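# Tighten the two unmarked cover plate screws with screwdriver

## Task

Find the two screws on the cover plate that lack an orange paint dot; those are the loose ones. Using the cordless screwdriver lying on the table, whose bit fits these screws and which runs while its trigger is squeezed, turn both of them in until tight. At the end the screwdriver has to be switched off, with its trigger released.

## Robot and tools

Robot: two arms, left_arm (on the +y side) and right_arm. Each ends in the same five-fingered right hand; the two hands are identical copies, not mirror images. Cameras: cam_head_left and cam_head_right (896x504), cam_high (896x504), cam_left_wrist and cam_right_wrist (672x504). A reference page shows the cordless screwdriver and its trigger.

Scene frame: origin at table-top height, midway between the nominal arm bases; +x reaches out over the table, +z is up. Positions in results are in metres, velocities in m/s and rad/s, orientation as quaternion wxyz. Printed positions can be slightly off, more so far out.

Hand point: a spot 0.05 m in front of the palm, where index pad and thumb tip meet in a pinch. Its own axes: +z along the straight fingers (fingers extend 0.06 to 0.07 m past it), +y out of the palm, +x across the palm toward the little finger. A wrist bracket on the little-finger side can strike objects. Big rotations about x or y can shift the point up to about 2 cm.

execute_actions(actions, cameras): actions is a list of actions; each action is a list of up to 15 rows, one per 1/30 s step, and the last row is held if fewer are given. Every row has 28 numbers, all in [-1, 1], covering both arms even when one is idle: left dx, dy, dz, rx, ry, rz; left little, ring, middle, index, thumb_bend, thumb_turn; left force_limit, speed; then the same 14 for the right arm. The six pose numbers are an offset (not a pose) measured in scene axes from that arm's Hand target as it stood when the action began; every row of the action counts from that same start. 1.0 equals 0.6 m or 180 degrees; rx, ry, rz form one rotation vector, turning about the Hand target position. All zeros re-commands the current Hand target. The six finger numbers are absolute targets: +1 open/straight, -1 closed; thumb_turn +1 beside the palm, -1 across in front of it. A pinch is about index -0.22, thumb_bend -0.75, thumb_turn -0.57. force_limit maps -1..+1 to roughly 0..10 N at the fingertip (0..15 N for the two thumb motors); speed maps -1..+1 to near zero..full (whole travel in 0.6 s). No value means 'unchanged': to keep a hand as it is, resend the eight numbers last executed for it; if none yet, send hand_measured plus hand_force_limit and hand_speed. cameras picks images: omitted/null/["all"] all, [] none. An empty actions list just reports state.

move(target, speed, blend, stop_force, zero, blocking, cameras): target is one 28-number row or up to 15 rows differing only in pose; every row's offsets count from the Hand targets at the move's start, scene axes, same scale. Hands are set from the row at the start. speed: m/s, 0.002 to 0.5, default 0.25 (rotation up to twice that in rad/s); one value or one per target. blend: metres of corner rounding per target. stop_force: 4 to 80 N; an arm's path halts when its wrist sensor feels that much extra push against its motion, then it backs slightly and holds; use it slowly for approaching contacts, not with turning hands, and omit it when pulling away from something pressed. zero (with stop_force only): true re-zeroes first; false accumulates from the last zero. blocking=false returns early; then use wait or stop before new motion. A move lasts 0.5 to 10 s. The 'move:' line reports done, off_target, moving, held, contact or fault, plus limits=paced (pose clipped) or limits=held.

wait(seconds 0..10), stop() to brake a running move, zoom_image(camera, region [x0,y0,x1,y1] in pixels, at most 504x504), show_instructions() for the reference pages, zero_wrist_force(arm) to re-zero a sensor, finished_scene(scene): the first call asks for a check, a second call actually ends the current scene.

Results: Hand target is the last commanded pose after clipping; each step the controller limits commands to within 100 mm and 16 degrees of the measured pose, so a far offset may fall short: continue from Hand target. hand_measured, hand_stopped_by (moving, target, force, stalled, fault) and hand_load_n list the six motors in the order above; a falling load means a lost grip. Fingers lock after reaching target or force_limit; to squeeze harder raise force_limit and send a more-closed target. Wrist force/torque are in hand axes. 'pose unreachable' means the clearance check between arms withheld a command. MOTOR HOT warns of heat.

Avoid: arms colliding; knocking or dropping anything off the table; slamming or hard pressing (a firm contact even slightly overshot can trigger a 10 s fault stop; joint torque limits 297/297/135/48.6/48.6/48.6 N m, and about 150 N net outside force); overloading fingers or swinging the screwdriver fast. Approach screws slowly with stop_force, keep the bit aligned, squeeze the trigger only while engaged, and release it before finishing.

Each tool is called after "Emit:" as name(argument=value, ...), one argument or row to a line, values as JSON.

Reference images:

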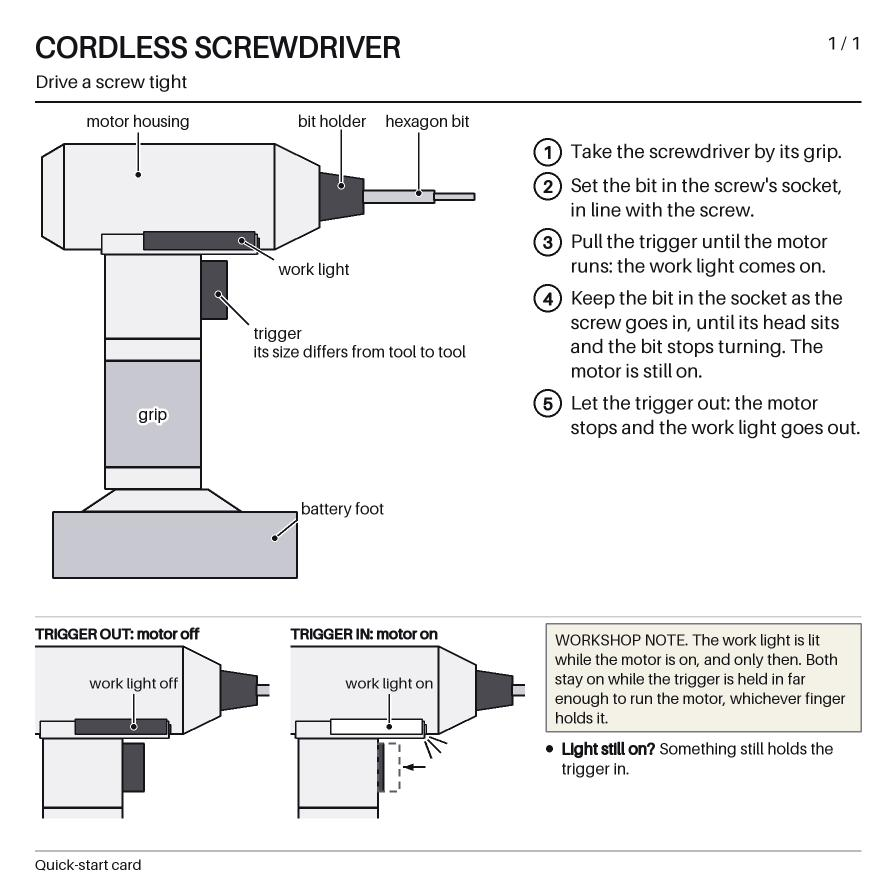

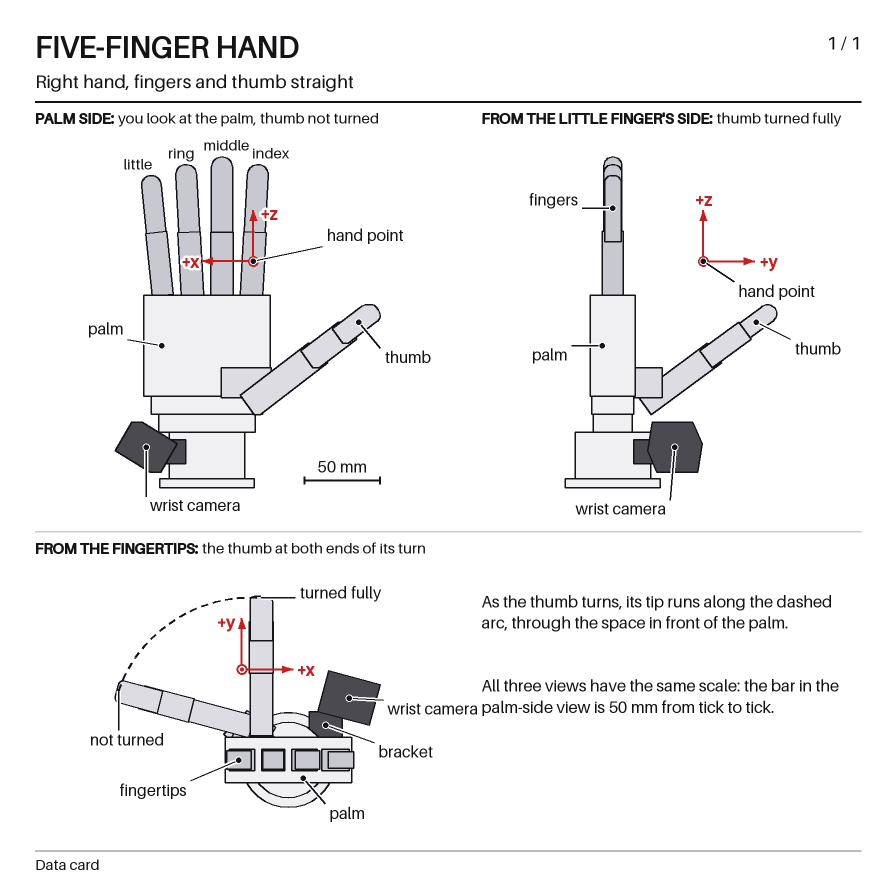

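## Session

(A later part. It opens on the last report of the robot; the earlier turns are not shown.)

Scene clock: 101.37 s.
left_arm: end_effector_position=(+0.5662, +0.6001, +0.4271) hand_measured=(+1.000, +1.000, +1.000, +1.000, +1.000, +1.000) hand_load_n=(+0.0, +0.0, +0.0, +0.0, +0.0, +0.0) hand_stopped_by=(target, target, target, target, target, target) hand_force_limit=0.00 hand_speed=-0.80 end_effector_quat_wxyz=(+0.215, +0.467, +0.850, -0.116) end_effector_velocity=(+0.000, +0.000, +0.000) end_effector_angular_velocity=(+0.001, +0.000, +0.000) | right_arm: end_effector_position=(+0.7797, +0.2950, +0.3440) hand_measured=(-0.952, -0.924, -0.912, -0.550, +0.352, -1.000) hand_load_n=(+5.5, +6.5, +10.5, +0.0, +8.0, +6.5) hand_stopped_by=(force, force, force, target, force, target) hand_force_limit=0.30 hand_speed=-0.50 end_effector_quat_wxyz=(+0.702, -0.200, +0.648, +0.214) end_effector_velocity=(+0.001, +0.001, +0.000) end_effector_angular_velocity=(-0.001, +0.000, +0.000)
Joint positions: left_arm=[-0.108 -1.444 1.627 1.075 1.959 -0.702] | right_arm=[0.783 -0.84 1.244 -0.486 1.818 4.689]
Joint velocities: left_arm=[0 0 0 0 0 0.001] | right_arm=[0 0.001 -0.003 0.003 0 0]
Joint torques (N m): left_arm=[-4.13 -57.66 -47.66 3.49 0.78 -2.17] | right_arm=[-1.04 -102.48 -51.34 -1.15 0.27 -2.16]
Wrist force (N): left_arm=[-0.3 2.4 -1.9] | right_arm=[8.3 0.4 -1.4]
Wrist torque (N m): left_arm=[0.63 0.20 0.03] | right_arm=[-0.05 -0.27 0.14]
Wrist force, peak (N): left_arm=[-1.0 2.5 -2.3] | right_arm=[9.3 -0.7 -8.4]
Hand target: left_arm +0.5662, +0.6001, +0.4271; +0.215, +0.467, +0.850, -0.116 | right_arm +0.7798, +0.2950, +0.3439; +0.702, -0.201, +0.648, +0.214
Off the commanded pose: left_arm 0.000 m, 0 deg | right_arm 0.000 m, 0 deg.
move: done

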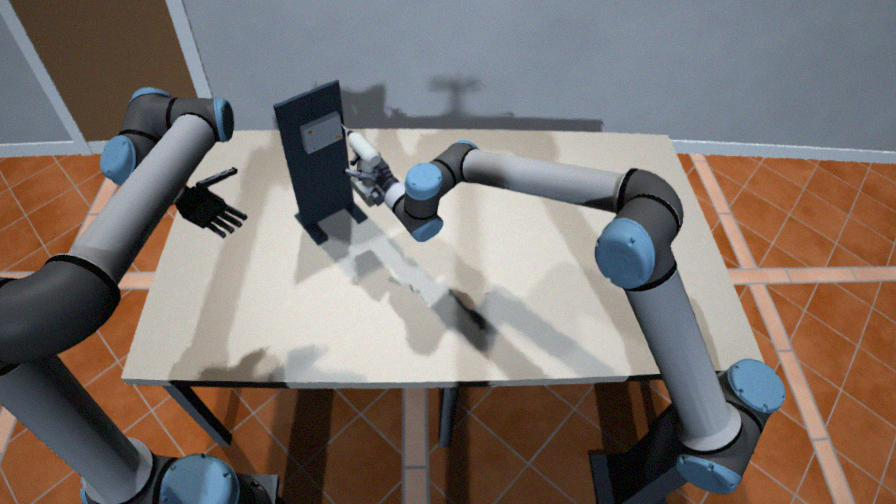

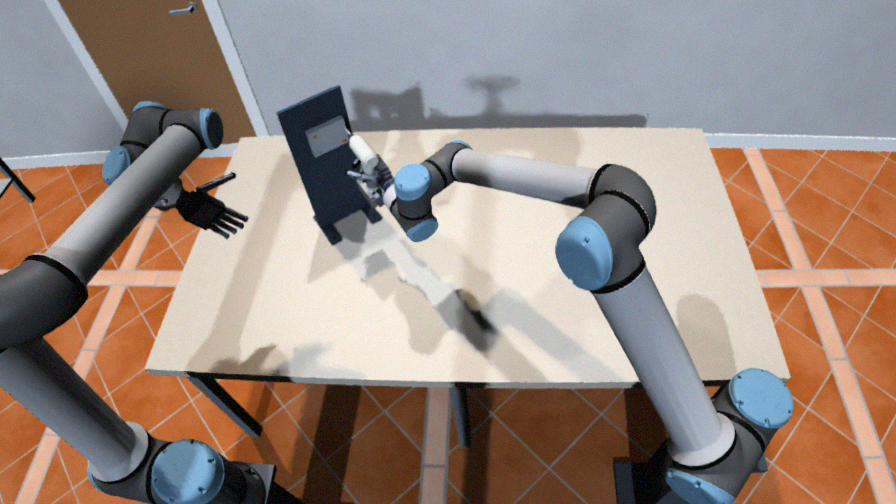

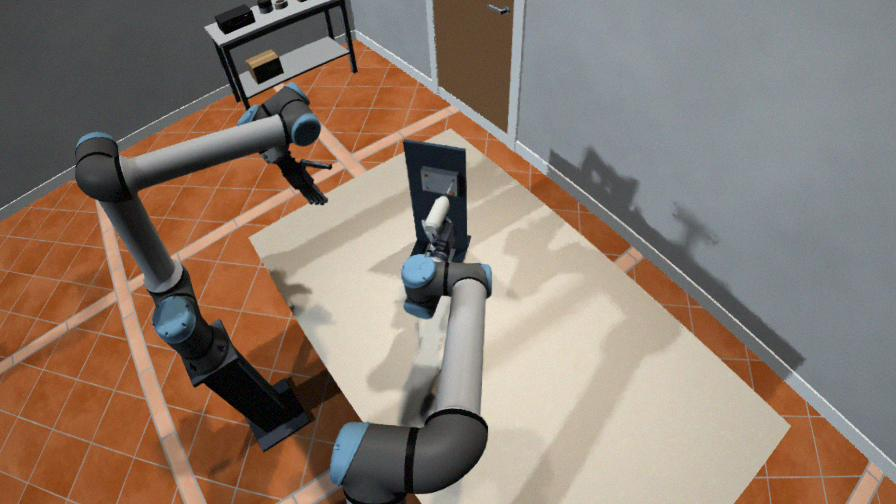

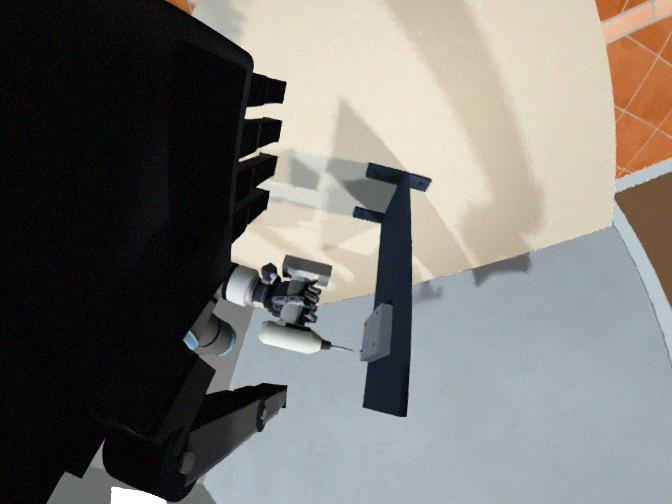

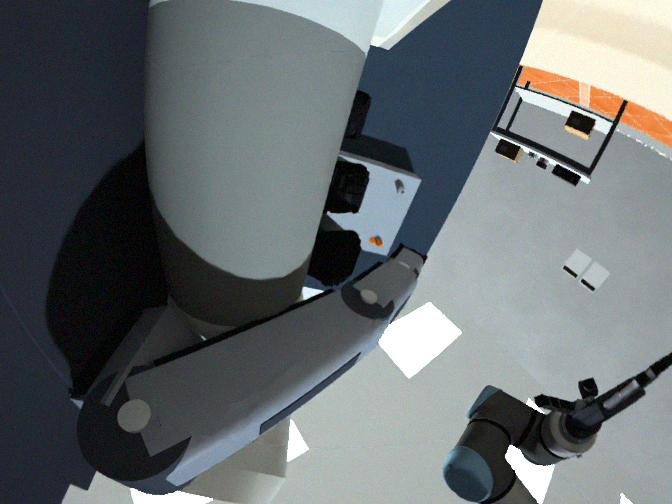

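Emit:
move(
  target=[
    [0.13,-0.13,0.22,0.096,0.0145,0.0855,1,1,1,1,1,1,0,-0.8,0,0,0,0,0,0,-1,-0.96,-0.96,-0.55,-0.86,-1,0.3,-0.5],
    [0.29,-0.38,0.17,0.192,0.029,0.171,1,1,1,1,1,1,0,-0.8,0,0,0,0,0,0,-1,-0.96,-0.96,-0.55,-0.86,-1,0.3,-0.5],
  ],
  speed=0.3,
  blend=[0.03, 0],
  cameras=["cam_left_wrist", "cam_high"],
)

Scene clock: 106.27 s.
left_arm: end_effector_position=(+0.7400, +0.3716, +0.5290) hand_measured=(+1.000, +1.000, +1.000, +1.000, +1.000, +1.000) hand_load_n=(+0.0, +0.0, +0.0, +0.0, +0.0, +0.0) hand_stopped_by=(target, target, target, target, target, target) hand_force_limit=0.00 hand_speed=-0.80 end_effector_quat_wxyz=(+0.054, +0.265, +0.946, +0.177) end_effector_velocity=(+0.000, +0.001, -0.001) end_effector_angular_velocity=(+0.001, +0.001, +0.002) | right_arm: end_effector_position=(+0.7798, +0.2950, +0.3439) hand_measured=(-0.952, -0.924, -0.912, -0.550, +0.352, -1.000) hand_load_n=(+5.5, +6.5, +10.5, +0.0, +7.5, +6.5) hand_stopped_by=(force, force, force, target, force, target) hand_force_limit=0.30 hand_speed=-0.50 end_effector_quat_wxyz=(+0.702, -0.201, +0.648, +0.214) end_effector_velocity=(+0.000, +0.000, +0.000) end_effector_angular_velocity=(+0.000, +0.000, +0.000)
Joint positions: left_arm=[-0.647 -1.004 0.905 1.687 1.198 -1.64] | right_arm=[0.783 -0.84 1.244 -0.486 1.818 4.689]
Joint velocities: left_arm=[0.001 0.001 0 0.001 0 -0.001] | right_arm=[0 0 0 0 0 0]
Joint torques (N m): left_arm=[-13.98 -59.93 -44.66 6.03 -2.07 -2.71] | right_arm=[-13.9 -103.15 -47.01 -5.17 -0.49 -1.67]
Wrist force (N): left_arm=[0.8 2.8 -1.5] | right_arm=[8.2 0.3 -1.1]
Wrist torque (N m): left_arm=[0.74 -0.05 0.22] | right_arm=[-0.10 -0.26 0.13]
Wrist force, peak (N): left_arm=[0.1 3.4 -3.9] | right_arm=[8.5 0.5 -1.6]
Hand target: left_arm +0.7401, +0.3715, +0.5290; +0.054, +0.265, +0.946, +0.177 | right_arm +0.7798, +0.2950, +0.3439; +0.702, -0.201, +0.648, +0.214
Off the commanded pose: left_arm 0.001 m, 0 deg | right_arm 0.000 m, 0 deg.
move: done
Images, in order (width x height): cam_high 896x504, cam_left_wrist 672x504.

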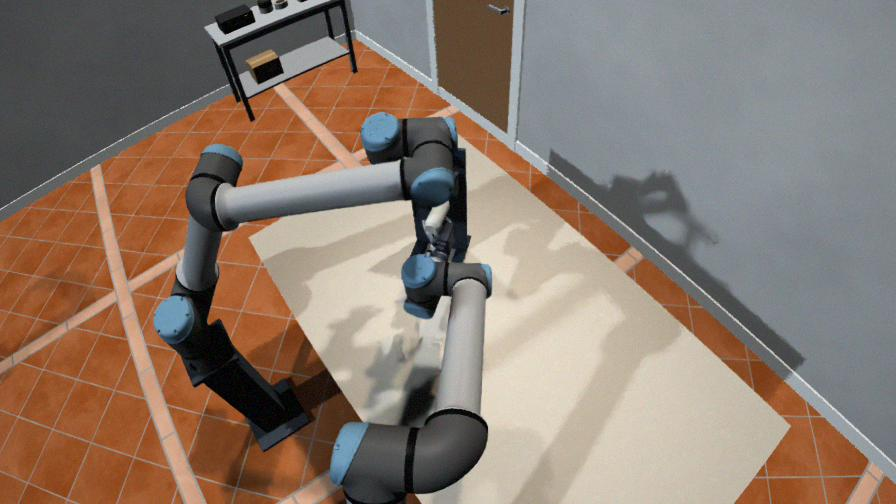

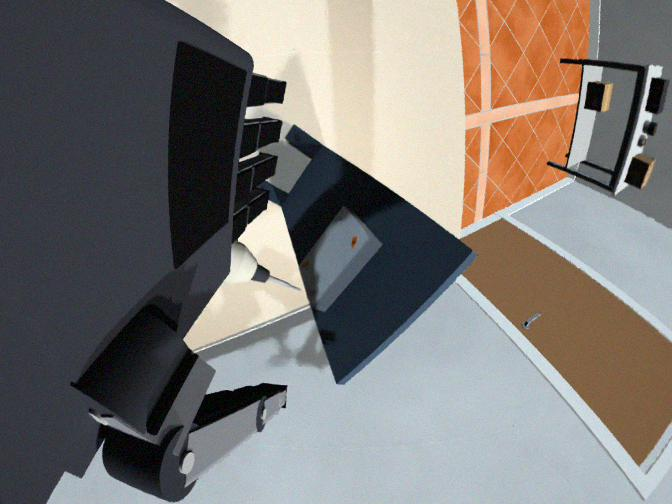

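Emit:
zoom_image(
  camera="cam_left_wrist",
  region=[270, 225, 370, 325],
)

Emit:
zoom_image(
  camera="cam_left_wrist",
  region=[285, 270, 345, 315],
)

Scaled by 5.040 from the camera's 672x504 image, which has a finer 960x720 frame.

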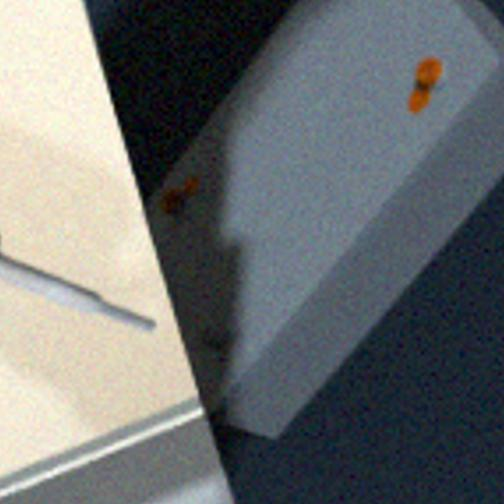

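Scaled by 8.400 from the camera's 672x504 image, which has a finer 960x720 frame.

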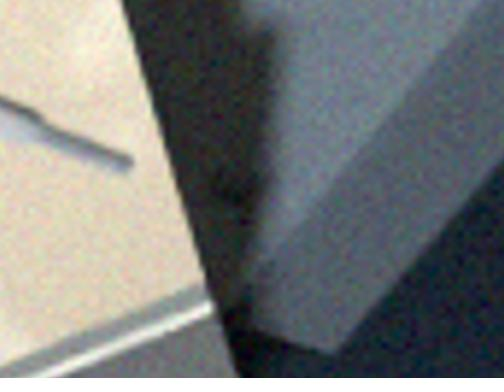

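Emit:
zoom_image(
  camera="cam_left_wrist",
  region=[295, 275, 325, 305],
)

Scaled by 16.800 from the camera's 672x504 image, which has a finer 960x720 frame.

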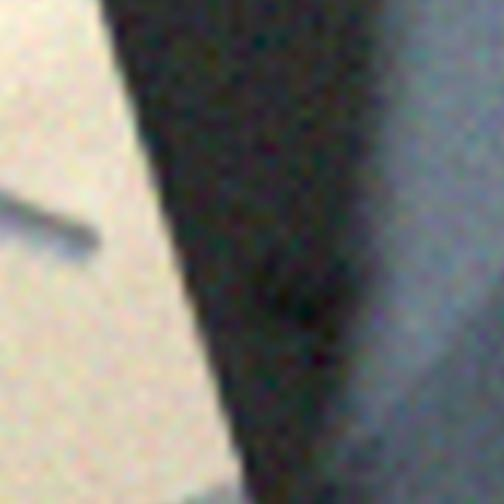

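Emit:
move(
  target=[-0.03,0,0.12,0,0,0,1,1,1,1,1,1,0,-0.8,0,0,0,0,0,0,-1,-0.96,-0.96,-0.55,-0.86,-1,0.3,-0.5],
  speed=0.2,
  cameras=["cam_left_wrist"],
)

Emit:
zoom_image(
  camera="cam_left_wrist",
  region=[280, 235, 360, 315],
)

Scene clock: 107.87 s.
left_arm: end_effector_position=(+0.7222, +0.3714, +0.6011) hand_measured=(+1.000, +1.000, +1.000, +1.000, +1.000, +1.000) hand_load_n=(+0.0, -0.5, +0.0, +0.0, +0.0, +0.0) hand_stopped_by=(target, target, target, target, target, target) hand_force_limit=0.00 hand_speed=-0.80 end_effector_quat_wxyz=(+0.054, +0.265, +0.946, +0.177) end_effector_velocity=(+0.000, +0.000, +0.000) end_effector_angular_velocity=(+0.000, +0.001, +0.000) | right_arm: end_effector_position=(+0.7798, +0.2950, +0.3439) hand_measured=(-0.952, -0.924, -0.912, -0.550, +0.352, -1.000) hand_load_n=(+5.5, +6.0, +10.0, +0.0, +7.5, +6.5) hand_stopped_by=(force, force, force, target, force, target) hand_force_limit=0.30 hand_speed=-0.50 end_effector_quat_wxyz=(+0.702, -0.201, +0.648, +0.214) end_effector_velocity=(+0.000, +0.000, +0.000) end_effector_angular_velocity=(+0.000, +0.000, +0.000)
Joint positions: left_arm=[-0.66 -1.015 0.797 1.812 1.199 -1.655] | right_arm=[0.783 -0.84 1.244 -0.486 1.818 4.689]
Joint velocities: left_arm=[0.001 0 0 0 0 0.001] | right_arm=[0 0 0 0 0 0]
Joint torques (N m): left_arm=[11.09 -61.39 -30.58 3.41 1.38 3.38] | right_arm=[-12.86 -103.62 -47.05 -5.81 -0.55 -1.73]
Wrist force (N): left_arm=[0.7 2.9 -1.8] | right_arm=[8.0 0.0 -1.0]
Wrist torque (N m): left_arm=[0.79 -0.03 0.20] | right_arm=[-0.15 -0.24 0.11]
Wrist force, peak (N): left_arm=[1.2 3.6 -3.3] | right_arm=[8.5 0.0 -1.0]
Hand target: left_arm +0.7222, +0.3715, +0.6010; +0.054, +0.265, +0.946, +0.177 | right_arm +0.7798, +0.2950, +0.3439; +0.702, -0.201, +0.648, +0.214
Off the commanded pose: left_arm 0.000 m, 0 deg | right_arm 0.000 m, 0 deg.
move: done
Images, in order (width x height): cam_left_wrist 672x504.

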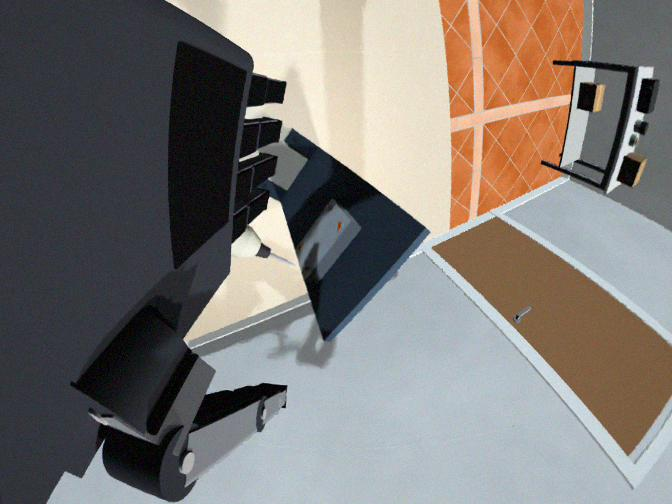

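Scaled by 6.300 from the camera's 672x504 image, which has a finer 960x720 frame.

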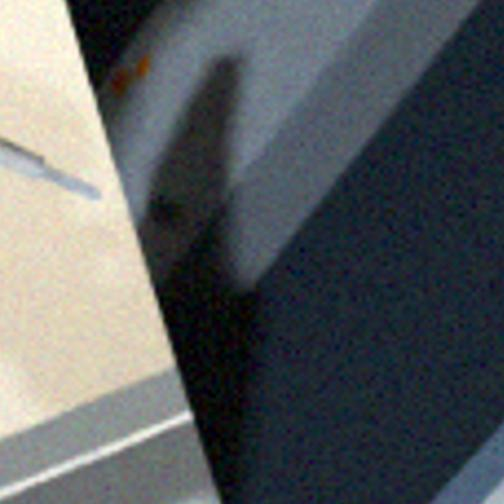

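Emit:
move(
  target=[-0.04,0.056,0.02,0,0,0,1,1,1,1,1,1,0,-0.8,0,0,0,0,0,0,-1,-0.96,-0.96,-0.55,-0.86,-1,0.3,-0.5],
  speed=0.2,
  cameras=["cam_left_wrist"],
)

Emit:
zoom_image(
  camera="cam_left_wrist",
  region=[280, 225, 380, 325],
)

Scene clock: 108.77 s.
left_arm: end_effector_position=(+0.6983, +0.4052, +0.6131) hand_measured=(+1.000, +1.000, +1.000, +1.000, +1.000, +1.000) hand_load_n=(+0.0, +0.0, +0.0, +0.0, -0.5, +0.0) hand_stopped_by=(target, target, target, target, target, target) hand_force_limit=0.00 hand_speed=-0.80 end_effector_quat_wxyz=(+0.054, +0.265, +0.946, +0.177) end_effector_velocity=(+0.001, -0.001, +0.000) end_effector_angular_velocity=(-0.001, -0.002, +0.003) | right_arm: end_effector_position=(+0.7798, +0.2950, +0.3439) hand_measured=(-0.952, -0.924, -0.912, -0.550, +0.352, -1.000) hand_load_n=(+5.0, +6.5, +10.5, +0.0, +7.5, +6.5) hand_stopped_by=(force, force, force, target, force, target) hand_force_limit=0.30 hand_speed=-0.50 end_effector_quat_wxyz=(+0.702, -0.201, +0.648, +0.214) end_effector_velocity=(+0.000, +0.000, -0.001) end_effector_angular_velocity=(-0.001, +0.001, +0.000)
Joint positions: left_arm=[-0.642 -1.086 0.883 1.789 1.198 -1.635] | right_arm=[0.783 -0.84 1.244 -0.486 1.818 4.689]
Joint velocities: left_arm=[0 0.003 -0.004 0 0 -0.004] | right_arm=[0 0 0 0 0 0]
Joint torques (N m): left_arm=[-14.03 -55.92 -50.23 7.57 -3.15 -2.07] | right_arm=[-12.01 -102.72 -47.01 -6.27 -0.51 -1.74]
Wrist force (N): left_arm=[0.4 2.6 -1.5] | right_arm=[8.0 0.6 -1.2]
Wrist torque (N m): left_arm=[0.71 0.01 0.18] | right_arm=[-0.05 -0.23 0.13]
Wrist force, peak (N): left_arm=[1.8 3.1 -1.7] | right_arm=[8.4 -0.1 -1.2]
Hand target: left_arm +0.6983, +0.4051, +0.6131; +0.054, +0.265, +0.946, +0.177 | right_arm +0.7798, +0.2950, +0.3439; +0.702, -0.201, +0.648, +0.214
Off the commanded pose: left_arm 0.000 m, 0 deg | right_arm 0.000 m, 0 deg.
move: done
Images, in order (width x height): cam_left_wrist 672x504.

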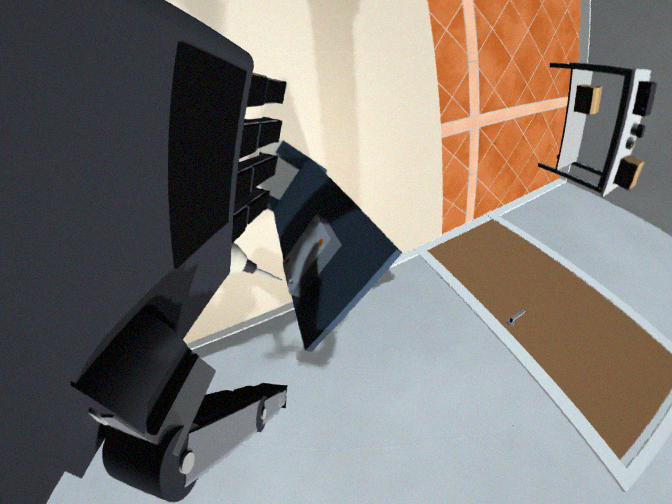

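Scaled by 5.040 from the camera's 672x504 image, which has a finer 960x720 frame.

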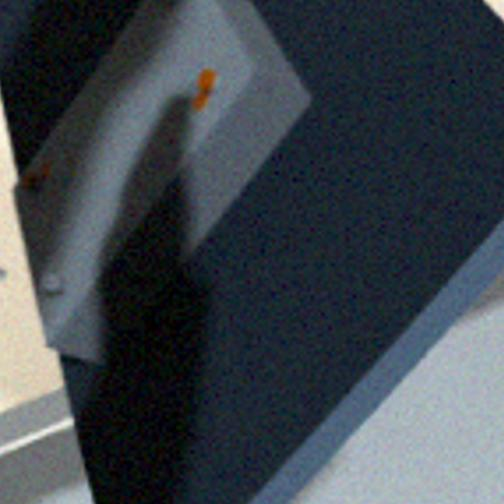

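Good, UR is lit. Zoom.

Emit:
zoom_image(
  camera="cam_left_wrist",
  region=[262, 262, 302, 302],
)

Emit:
zoom_image(
  camera="cam_left_wrist",
  region=[274, 268, 299, 293],
)

Scaled by 12.600 from the camera's 672x504 image, which has a finer 960x720 frame.

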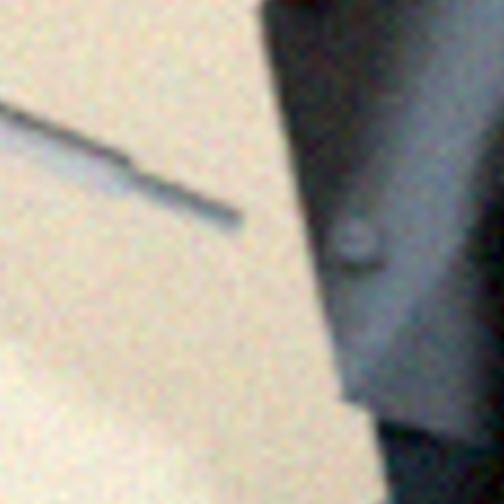

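Scaled by 20.160 from the camera's 672x504 image, which has a finer 960x720 frame.

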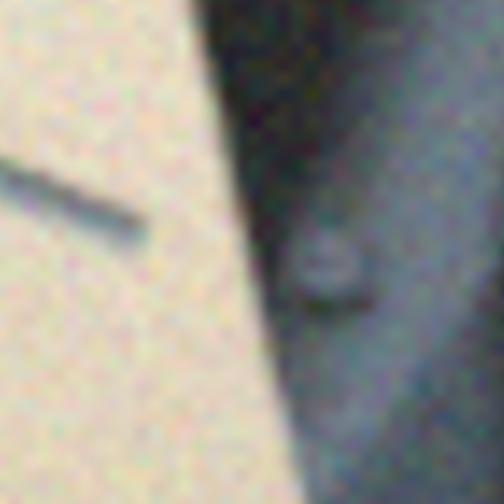

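Emit:
move(
  target=[
    [0,0,0,0,0,0,1,1,1,1,1,1,0,-0.8,-0.0033,0.0044,0.0008,0,0,0,-1,-0.96,-0.96,-0.55,-0.86,-1,0.3,-0.5],
    [0,0,0,0,0,0,1,1,1,1,1,1,0,-0.8,0.0074,0.0124,0.0008,0,0,0,-1,-0.96,-0.96,-0.55,-0.86,-1,0.3,-0.5],
  ],
  speed=0.03,
  cameras=["cam_left_wrist", "cam_high", "cam_head_right"],
)

Emit:
zoom_image(
  camera="cam_left_wrist",
  region=[262, 262, 302, 302],
)

Emit:
zoom_image(
  camera="cam_left_wrist",
  region=[274, 268, 299, 293],
)

Emit:
zoom_image(
  camera="cam_head_right",
  region=[330, 110, 370, 150],
)

Scene clock: 110.07 s.
left_arm: end_effector_position=(+0.6983, +0.4051, +0.6131) hand_measured=(+1.000, +1.000, +1.000, +1.000, +1.000, +1.000) hand_load_n=(+0.0, +0.0, +0.0, +0.0, +0.0, +0.0) hand_stopped_by=(target, target, target, target, target, target) hand_force_limit=0.00 hand_speed=-0.80 end_effector_quat_wxyz=(+0.054, +0.265, +0.946, +0.177) end_effector_velocity=(+0.000, +0.000, +0.000) end_effector_angular_velocity=(+0.001, +0.001, -0.001) | right_arm: end_effector_position=(+0.7843, +0.3025, +0.3443) hand_measured=(-0.952, -0.924, -0.912, -0.550, +0.352, -1.000) hand_load_n=(+5.5, +6.0, +10.5, +0.0, +7.5, +6.0) hand_stopped_by=(force, force, force, target, force, target) hand_force_limit=0.30 hand_speed=-0.50 end_effector_quat_wxyz=(+0.702, -0.201, +0.649, +0.214) end_effector_velocity=(-0.001, -0.001, -0.002) end_effector_angular_velocity=(-0.002, +0.002, +0.000)
Joint positions: left_arm=[-0.642 -1.086 0.883 1.79 1.198 -1.635] | right_arm=[0.785 -0.826 1.218 -0.474 1.819 4.689]
Joint velocities: left_arm=[0 0 0 0 0 0.002] | right_arm=[0 -0.002 0.005 0 0 0]
Joint torques (N m): left_arm=[-13.42 -53.8 -48.66 7.41 -3.17 -3.3] | right_arm=[-11.34 -123.19 -40.93 -6.52 -0.66 1.5]
Wrist force (N): left_arm=[0.7 2.7 -1.8] | right_arm=[8.4 0.1 -0.9]
Wrist torque (N m): left_arm=[0.74 -0.03 0.20] | right_arm=[-0.13 -0.29 0.14]
Wrist force, peak (N): left_arm=[1.2 3.2 -1.8] | right_arm=[8.4 0.0 -0.9]
Hand target: left_arm +0.6983, +0.4051, +0.6131; +0.054, +0.265, +0.946, +0.177 | right_arm +0.7842, +0.3024, +0.3444; +0.702, -0.201, +0.648, +0.214
Off the commanded pose: left_arm 0.000 m, 0 deg | right_arm 0.000 m, 0 deg.
move: done
Images, in order (width x height): cam_head_right 896x504, cam_high 896x504, cam_left_wrist 672x504.

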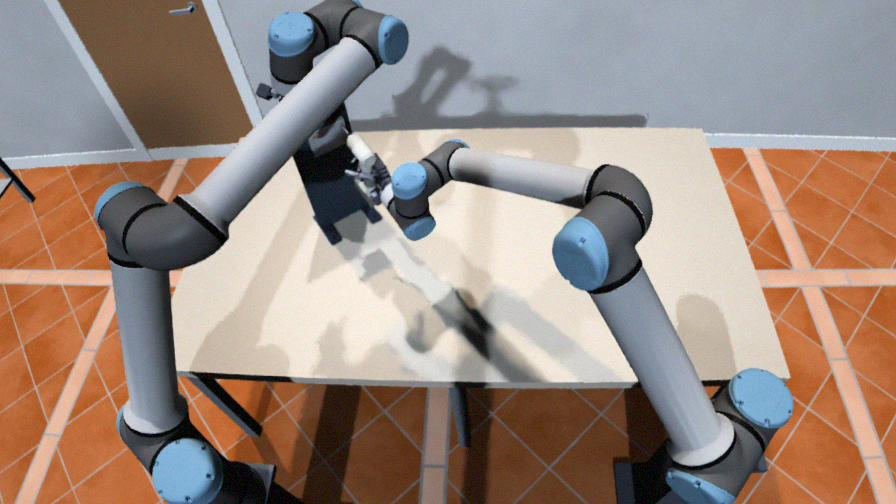

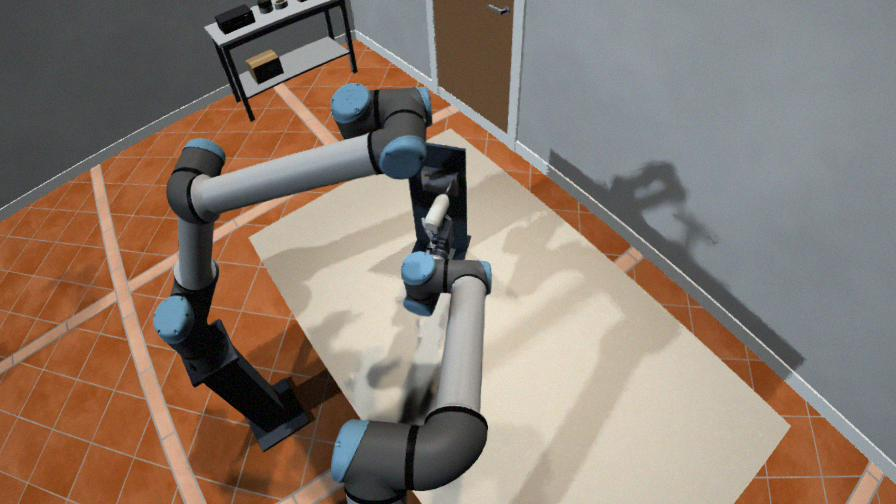

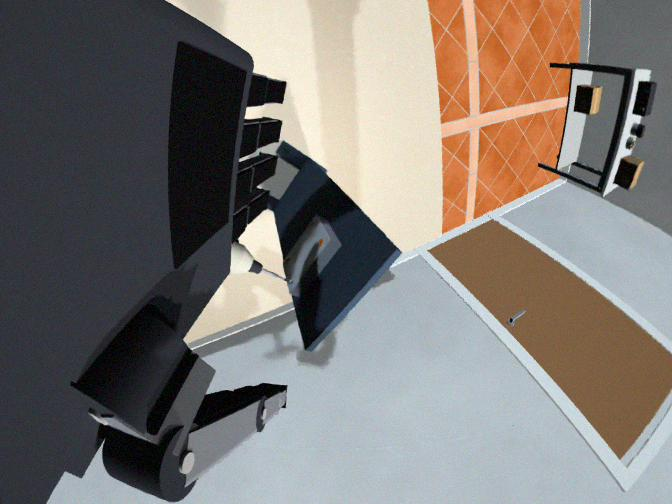

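Scaled by 12.600 from the camera's 672x504 image, which has a finer 960x720 frame.

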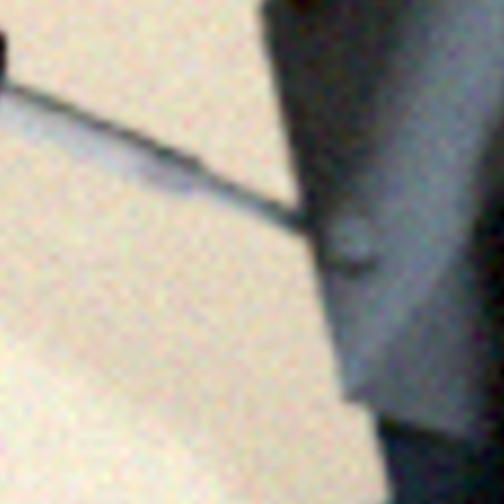

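Scaled by 20.160 from the camera's 672x504 image, which has a finer 960x720 frame.

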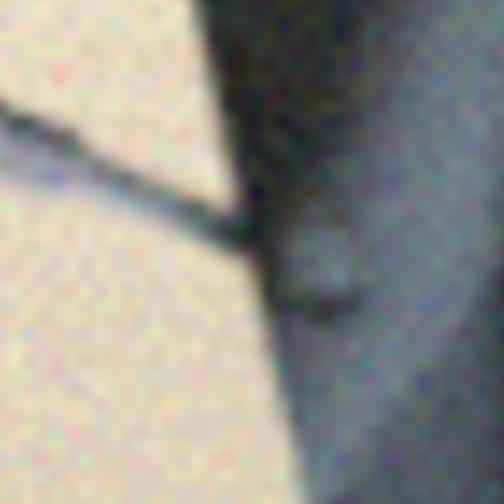

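Scaled by 12.600.

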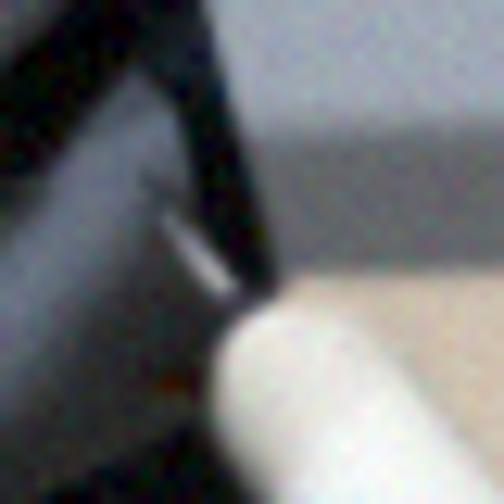

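Emit:
move(
  target=[0,0,0,0,0,0,1,1,1,1,1,1,0,-0.8,0.0134,0.0099,0,0,0,0,-1,-0.96,-0.96,-0.55,-0.86,-1,0.3,-0.5],
  speed=0.006,
  stop_force=4,
  cameras=["cam_left_wrist"],
)

Emit:
zoom_image(
  camera="cam_left_wrist",
  region=[274, 268, 299, 293],
)

Scene clock: 112.20 s.
left_arm: end_effector_position=(+0.6983, +0.4051, +0.6131) hand_measured=(+1.000, +1.000, +1.000, +1.000, +1.000, +1.000) hand_load_n=(+0.0, +0.0, +0.0, +0.0, +0.0, +0.0) hand_stopped_by=(target, target, target, target, target, target) hand_force_limit=0.00 hand_speed=-0.80 end_effector_quat_wxyz=(+0.054, +0.265, +0.946, +0.177) end_effector_velocity=(+0.000, -0.001, -0.001) end_effector_angular_velocity=(+0.000, +0.000, +0.000) | right_arm: end_effector_position=(+0.7880, +0.3052, +0.3443) hand_measured=(-0.952, -0.924, -0.912, -0.550, +0.352, -1.000) hand_load_n=(+6.0, +6.5, +10.5, +0.0, +8.0, +6.0) hand_stopped_by=(force, force, force, target, force, target) hand_force_limit=0.30 hand_speed=-0.50 end_effector_quat_wxyz=(+0.702, -0.201, +0.649, +0.214) end_effector_velocity=(+0.000, +0.000, +0.000) end_effector_angular_velocity=(+0.000, +0.000, +0.000)
Joint positions: left_arm=[-0.642 -1.086 0.883 1.79 1.198 -1.635] | right_arm=[0.784 -0.819 1.206 -0.468 1.818 4.689]
Joint velocities: left_arm=[0 0.001 0 0 0 0] | right_arm=[0 0 0 0 0 0]
Joint torques (N m): left_arm=[-13.2 -53.89 -45.62 6.28 -2.12 -3.29] | right_arm=[2.84 -123.6 -41.33 -6.84 1.2 1.68]
Wrist force (N): left_arm=[1.2 2.8 -1.5] | right_arm=[8.0 0.0 -1.1]
Wrist torque (N m): left_arm=[0.74 -0.11 0.24] | right_arm=[-0.14 -0.22 0.11]
Wrist force, peak (N): left_arm=[0.9 3.1 -1.9] | right_arm=[8.7 -0.4 -9.0]
Hand target: left_arm +0.6983, +0.4051, +0.6131; +0.054, +0.265, +0.946, +0.177 | right_arm +0.7880, +0.3052, +0.3444; +0.702, -0.201, +0.649, +0.214
Off the commanded pose: left_arm 0.000 m, 0 deg | right_arm 0.005 m, 0 deg.
move: contact (right_arm)
Images, in order (width x height): cam_left_wrist 672x504.

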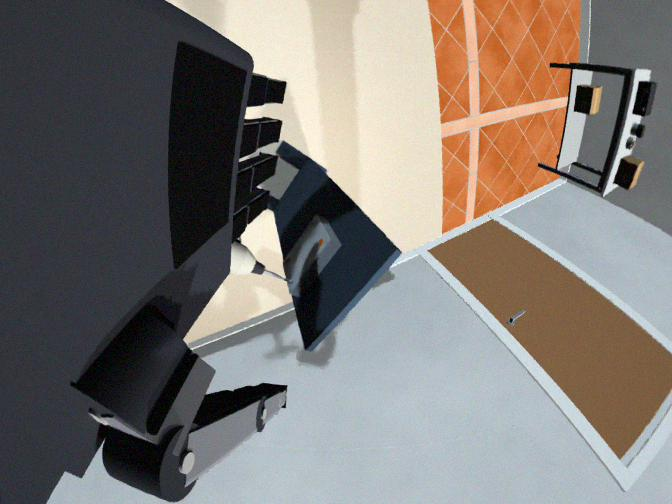

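Scaled by 20.160 from the camera's 672x504 image, which has a finer 960x720 frame.

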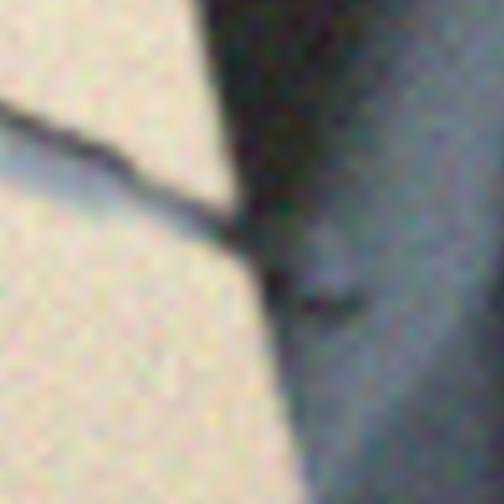

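Emit:
execute_actions(
  actions=[
    [[0,0,0,0,0,0,1,1,1,1,1,1,0,-0.8,0,0,0,0,0,0,-1,-0.96,-0.96,-0.96,-0.86,-1,0.3,-0.3]],
  ],
  cameras=[],
)

Emit:
move(
  target=[0,0,0,0,0,0,1,1,1,1,1,1,0,-0.8,0.0054,0.004,0,0,0,0,-1,-0.96,-0.96,-0.96,-0.86,-1,0.3,-0.3],
  speed=0.004,
  stop_force=5,
  cameras=["cam_left_wrist"],
)

Emit:
zoom_image(
  camera="cam_left_wrist",
  region=[274, 268, 299, 293],
)

Scene clock: 114.37 s.
left_arm: end_effector_position=(+0.6983, +0.4051, +0.6131) hand_measured=(+1.000, +1.000, +1.000, +1.000, +1.000, +1.000) hand_load_n=(+0.0, +0.0, +0.0, +0.0, -0.5, +0.0) hand_stopped_by=(target, target, target, target, target, target) hand_force_limit=0.00 hand_speed=-0.80 end_effector_quat_wxyz=(+0.054, +0.265, +0.946, +0.177) end_effector_velocity=(+0.000, +0.001, +0.000) end_effector_angular_velocity=(+0.001, +0.000, -0.001) | right_arm: end_effector_position=(+0.7880, +0.3052, +0.3444) hand_measured=(-0.952, -0.924, -0.912, -0.892, +0.352, -1.000) hand_load_n=(+5.5, +6.5, +10.0, +10.5, +8.0, +6.0) hand_stopped_by=(force, force, force, force, force, target) hand_force_limit=0.30 hand_speed=-0.30 end_effector_quat_wxyz=(+0.702, -0.201, +0.649, +0.214) end_effector_velocity=(+0.000, +0.000, +0.002) end_effector_angular_velocity=(+0.000, +0.000, +0.000)
Joint positions: left_arm=[-0.642 -1.086 0.883 1.79 1.198 -1.635] | right_arm=[0.784 -0.819 1.206 -0.468 1.818 4.689]
Joint velocities: left_arm=[0.001 0 0 0 -0.001 0.001] | right_arm=[0 -0.002 0 0.001 0 0]
Joint torques (N m): left_arm=[-11.04 -54.65 -42 6.28 -2.19 -3.36] | right_arm=[12.85 -123.69 -46.58 -5.09 1.1 0.53]
Wrist force (N): left_arm=[0.8 2.6 -1.5] | right_arm=[8.1 0.0 -1.9]
Wrist torque (N m): left_arm=[0.70 -0.06 0.22] | right_arm=[-0.09 -0.26 0.13]
Wrist force, peak (N): left_arm=[0.6 3.1 -2.2] | right_arm=[8.4 0.1 -2.0]
Hand target: left_arm +0.6983, +0.4051, +0.6131; +0.054, +0.265, +0.946, +0.177 | right_arm +0.7880, +0.3052, +0.3444; +0.702, -0.201, +0.649, +0.214
Off the commanded pose: left_arm 0.000 m, 0 deg | right_arm 0.000 m, 0 deg.
No camera images: "cameras" was empty.

Scene clock: 115.23 s.
left_arm: end_effector_position=(+0.6983, +0.4051, +0.6131) hand_measured=(+1.000, +1.000, +1.000, +1.000, +1.000, +1.000) hand_load_n=(+0.0, +0.0, +0.0, +0.0, +0.0, +0.0) hand_stopped_by=(target, target, target, target, target, target) hand_force_limit=0.00 hand_speed=-0.80 end_effector_quat_wxyz=(+0.054, +0.265, +0.946, +0.177) end_effector_velocity=(+0.000, +0.000, +0.000) end_effector_angular_velocity=(+0.000, +0.000, -0.001) | right_arm: end_effector_position=(+0.7882, +0.3054, +0.3445) hand_measured=(-0.952, -0.924, -0.912, -0.892, +0.352, -1.000) hand_load_n=(+5.5, +6.0, +9.5, +9.5, +9.0, +5.0) hand_stopped_by=(force, force, force, force, force, target) hand_force_limit=0.30 hand_speed=-0.30 end_effector_quat_wxyz=(+0.702, -0.201, +0.648, +0.214) end_effector_velocity=(+0.000, +0.000, -0.002) end_effector_angular_velocity=(-0.001, +0.001, +0.000)
Joint positions: left_arm=[-0.642 -1.086 0.883 1.79 1.198 -1.635] | right_arm=[0.784 -0.818 1.205 -0.468 1.818 4.689]
Joint velocities: left_arm=[0 0 0 0 0 0.001] | right_arm=[0 0.002 0 0 0 0]
Joint torques (N m): left_arm=[-10.67 -53.86 -41.33 5.83 -1.41 -3.06] | right_arm=[6.24 -124.45 -41.14 -6.85 0.89 0.68]
Wrist force (N): left_arm=[0.4 2.7 -1.6] | right_arm=[7.9 0.3 -1.2]
Wrist torque (N m): left_arm=[0.73 0.01 0.18] | right_arm=[-0.09 -0.22 0.13]
Wrist force, peak (N): left_arm=[0.6 3.2 -1.7] | right_arm=[8.2 -0.8 -8.7]
Hand target: left_arm +0.6983, +0.4051, +0.6131; +0.054, +0.265, +0.946, +0.177 | right_arm +0.7882, +0.3054, +0.3445; +0.702, -0.200, +0.648, +0.214
Off the commanded pose: left_arm 0.000 m, 0 deg | right_arm 0.004 m, 0 deg.
move: contact (right_arm)
Images, in order (width x height): cam_left_wrist 672x504.

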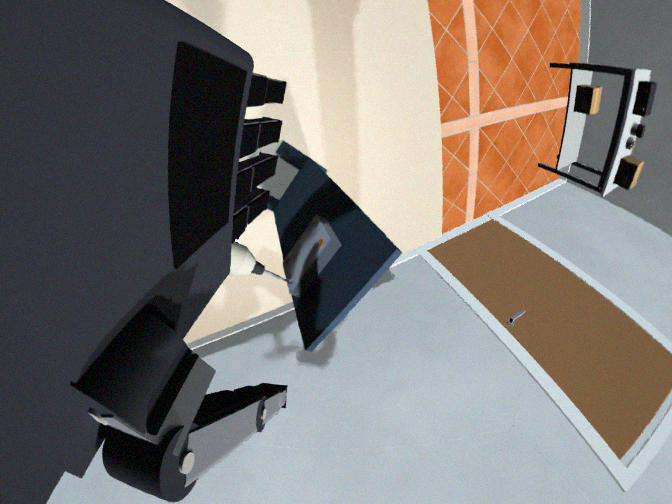

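Scaled by 20.160 from the camera's 672x504 image, which has a finer 960x720 frame.

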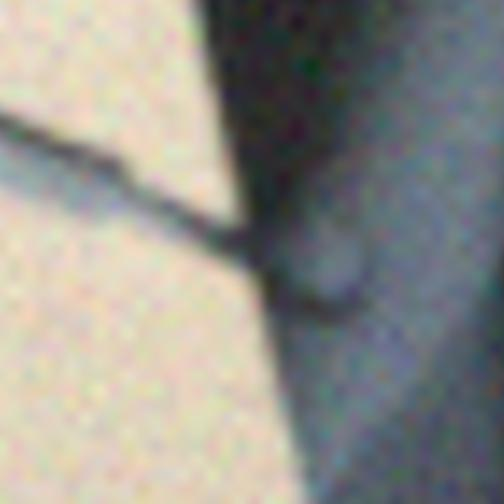

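Emit:
move(
  target=[
    [0,0,0,0,0,0,1,1,1,1,1,1,0,-0.8,-0.0025,0.0005,0,0,0,0,-1,-0.96,-0.96,-0.96,-0.86,-1,0.3,-0.3],
    [0,0,0,0,0,0,1,1,1,1,1,1,0,-0.8,0.0043,0.0054,0,0,0,0,-1,-0.96,-0.96,-0.96,-0.86,-1,0.3,-0.3],
  ],
  speed=[0.01, 0.005],
  stop_force=5,
  cameras=["cam_left_wrist"],
)

Emit:
zoom_image(
  camera="cam_left_wrist",
  region=[274, 268, 299, 293],
)

Scene clock: 117.63 s.
left_arm: end_effector_position=(+0.6983, +0.4051, +0.6131) hand_measured=(+1.000, +1.000, +1.000, +1.000, +1.000, +1.000) hand_load_n=(+0.0, +0.0, +0.0, +0.0, +0.0, +0.0) hand_stopped_by=(target, target, target, target, target, target) hand_force_limit=0.00 hand_speed=-0.80 end_effector_quat_wxyz=(+0.054, +0.265, +0.946, +0.177) end_effector_velocity=(+0.000, -0.001, +0.000) end_effector_angular_velocity=(+0.000, +0.000, -0.002) | right_arm: end_effector_position=(+0.7876, +0.3066, +0.3446) hand_measured=(-0.952, -0.924, -0.912, -0.892, +0.352, -1.000) hand_load_n=(+6.0, +6.0, +9.0, +9.0, +9.5, +4.5) hand_stopped_by=(force, force, force, force, force, target) hand_force_limit=0.30 hand_speed=-0.30 end_effector_quat_wxyz=(+0.702, -0.200, +0.648, +0.214) end_effector_velocity=(+0.000, +0.000, +0.000) end_effector_angular_velocity=(+0.000, +0.000, +0.000)
Joint positions: left_arm=[-0.642 -1.086 0.883 1.79 1.198 -1.635] | right_arm=[0.785 -0.817 1.203 -0.467 1.82 4.689]
Joint velocities: left_arm=[-0.001 -0.001 0 0 0.001 0.001] | right_arm=[0 0 0 0 0 0]
Joint torques (N m): left_arm=[-9.1 -55.43 -37 5.25 -0.96 -3.27] | right_arm=[14.17 -123.81 -42.58 -6.3 1.24 -1.08]
Wrist force (N): left_arm=[0.9 2.8 -1.7] | right_arm=[7.9 0.2 -2.1]
Wrist torque (N m): left_arm=[0.75 -0.05 0.22] | right_arm=[-0.03 -0.30 0.13]
Wrist force, peak (N): left_arm=[0.8 3.1 -1.8] | right_arm=[6.8 -0.5 -7.5]
Hand target: left_arm +0.6983, +0.4051, +0.6131; +0.054, +0.265, +0.946, +0.177 | right_arm +0.7876, +0.3066, +0.3446; +0.702, -0.200, +0.648, +0.214
Off the commanded pose: left_arm 0.000 m, 0 deg | right_arm 0.004 m, 0 deg.
move: contact (right_arm); path passed 1 of 2 targets
Images, in order (width x height): cam_left_wrist 672x504.

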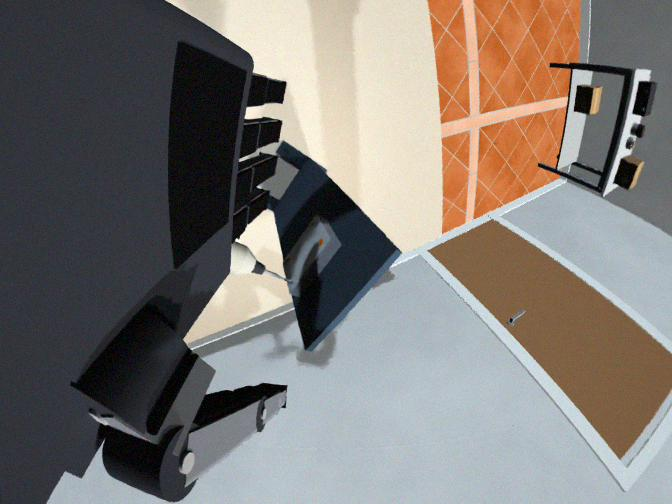

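Scaled by 20.160 from the camera's 672x504 image, which has a finer 960x720 frame.

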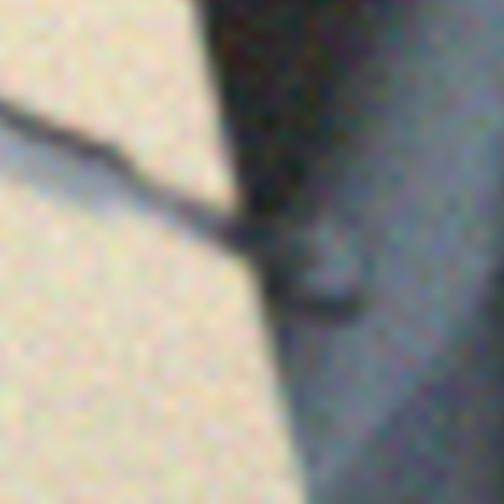

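Emit:
move(
  target=[
    [0,0,0,0,0,0,1,1,1,1,1,1,0,-0.8,-0.0027,-0.002,0,0,0,0,-1,-0.96,-0.96,-0.96,-0.86,-1,0.3,-0.3],
    [0,0,0,0,0,0,1,1,1,1,1,1,0,-0.8,-0.0007,-0.0047,0.003,0,0,0,-1,-0.96,-0.96,-0.96,-0.86,-1,0.3,-0.3],
    [0,0,0,0,0,0,1,1,1,1,1,1,0,-0.8,0.0087,0.0023,0.003,0,0,0,-1,-0.96,-0.96,-0.96,-0.86,-1,0.3,-0.3],
  ],
  speed=[0.02, 0.02, 0.005],
  stop_force=5,
  cameras=["cam_left_wrist"],
)

Emit:
zoom_image(
  camera="cam_left_wrist",
  region=[274, 268, 299, 293],
)

Scene clock: 120.27 s.
left_arm: end_effector_position=(+0.6983, +0.4051, +0.6131) hand_measured=(+1.000, +1.000, +1.000, +1.000, +1.000, +1.000) hand_load_n=(+0.0, +0.0, +0.0, +0.0, +0.0, +0.0) hand_stopped_by=(target, target, target, target, target, target) hand_force_limit=0.00 hand_speed=-0.80 end_effector_quat_wxyz=(+0.054, +0.265, +0.946, +0.177) end_effector_velocity=(+0.000, +0.000, +0.000) end_effector_angular_velocity=(+0.000, +0.000, +0.001) | right_arm: end_effector_position=(+0.7888, +0.3049, +0.3464) hand_measured=(-0.952, -0.924, -0.912, -0.892, +0.352, -1.000) hand_load_n=(+5.5, +6.0, +9.0, +9.0, +10.0, +4.5) hand_stopped_by=(force, force, force, force, force, target) hand_force_limit=0.30 hand_speed=-0.30 end_effector_quat_wxyz=(+0.702, -0.200, +0.648, +0.214) end_effector_velocity=(+0.000, +0.000, +0.000) end_effector_angular_velocity=(+0.001, +0.000, +0.000)
Joint positions: left_arm=[-0.642 -1.086 0.883 1.79 1.198 -1.635] | right_arm=[0.783 -0.82 1.204 -0.466 1.817 4.689]
Joint velocities: left_arm=[0 0.001 0 -0.001 0 -0.001] | right_arm=[0 0 0 -0.001 0 0]
Joint torques (N m): left_arm=[-6.86 -56.94 -33.64 5.04 -0.83 -3.73] | right_arm=[-0.07 -123.78 -41.94 -6.83 1.4 1.37]
Wrist force (N): left_arm=[0.6 2.7 -1.6] | right_arm=[7.8 -0.1 -3.0]
Wrist torque (N m): left_arm=[0.74 -0.02 0.20] | right_arm=[-0.06 -0.21 0.11]
Wrist force, peak (N): left_arm=[0.7 3.2 -1.9] | right_arm=[8.8 0.1 -10.9]
Hand target: left_arm +0.6983, +0.4051, +0.6131; +0.054, +0.265, +0.946, +0.177 | right_arm +0.7887, +0.3049, +0.3464; +0.702, -0.200, +0.648, +0.214
Off the commanded pose: left_arm 0.000 m, 0 deg | right_arm 0.005 m, 0 deg.
move: contact (right_arm); path passed 2 of 3 targets
Images, in order (width x height): cam_left_wrist 672x504.

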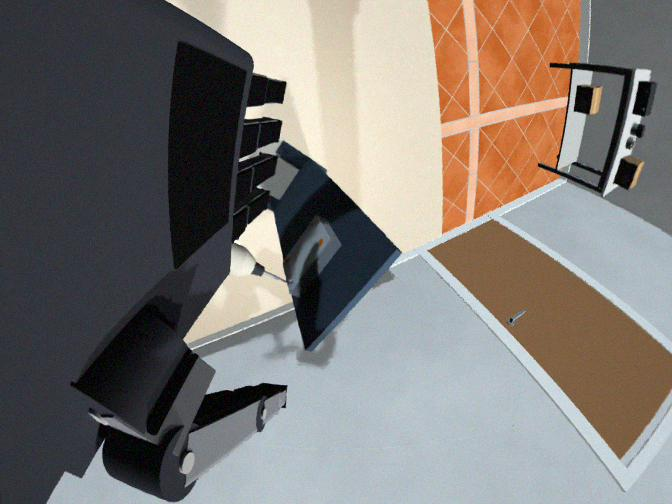

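Scaled by 20.160 from the camera's 672x504 image, which has a finer 960x720 frame.

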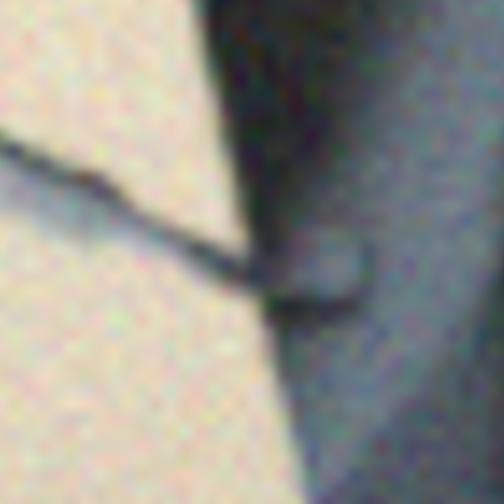

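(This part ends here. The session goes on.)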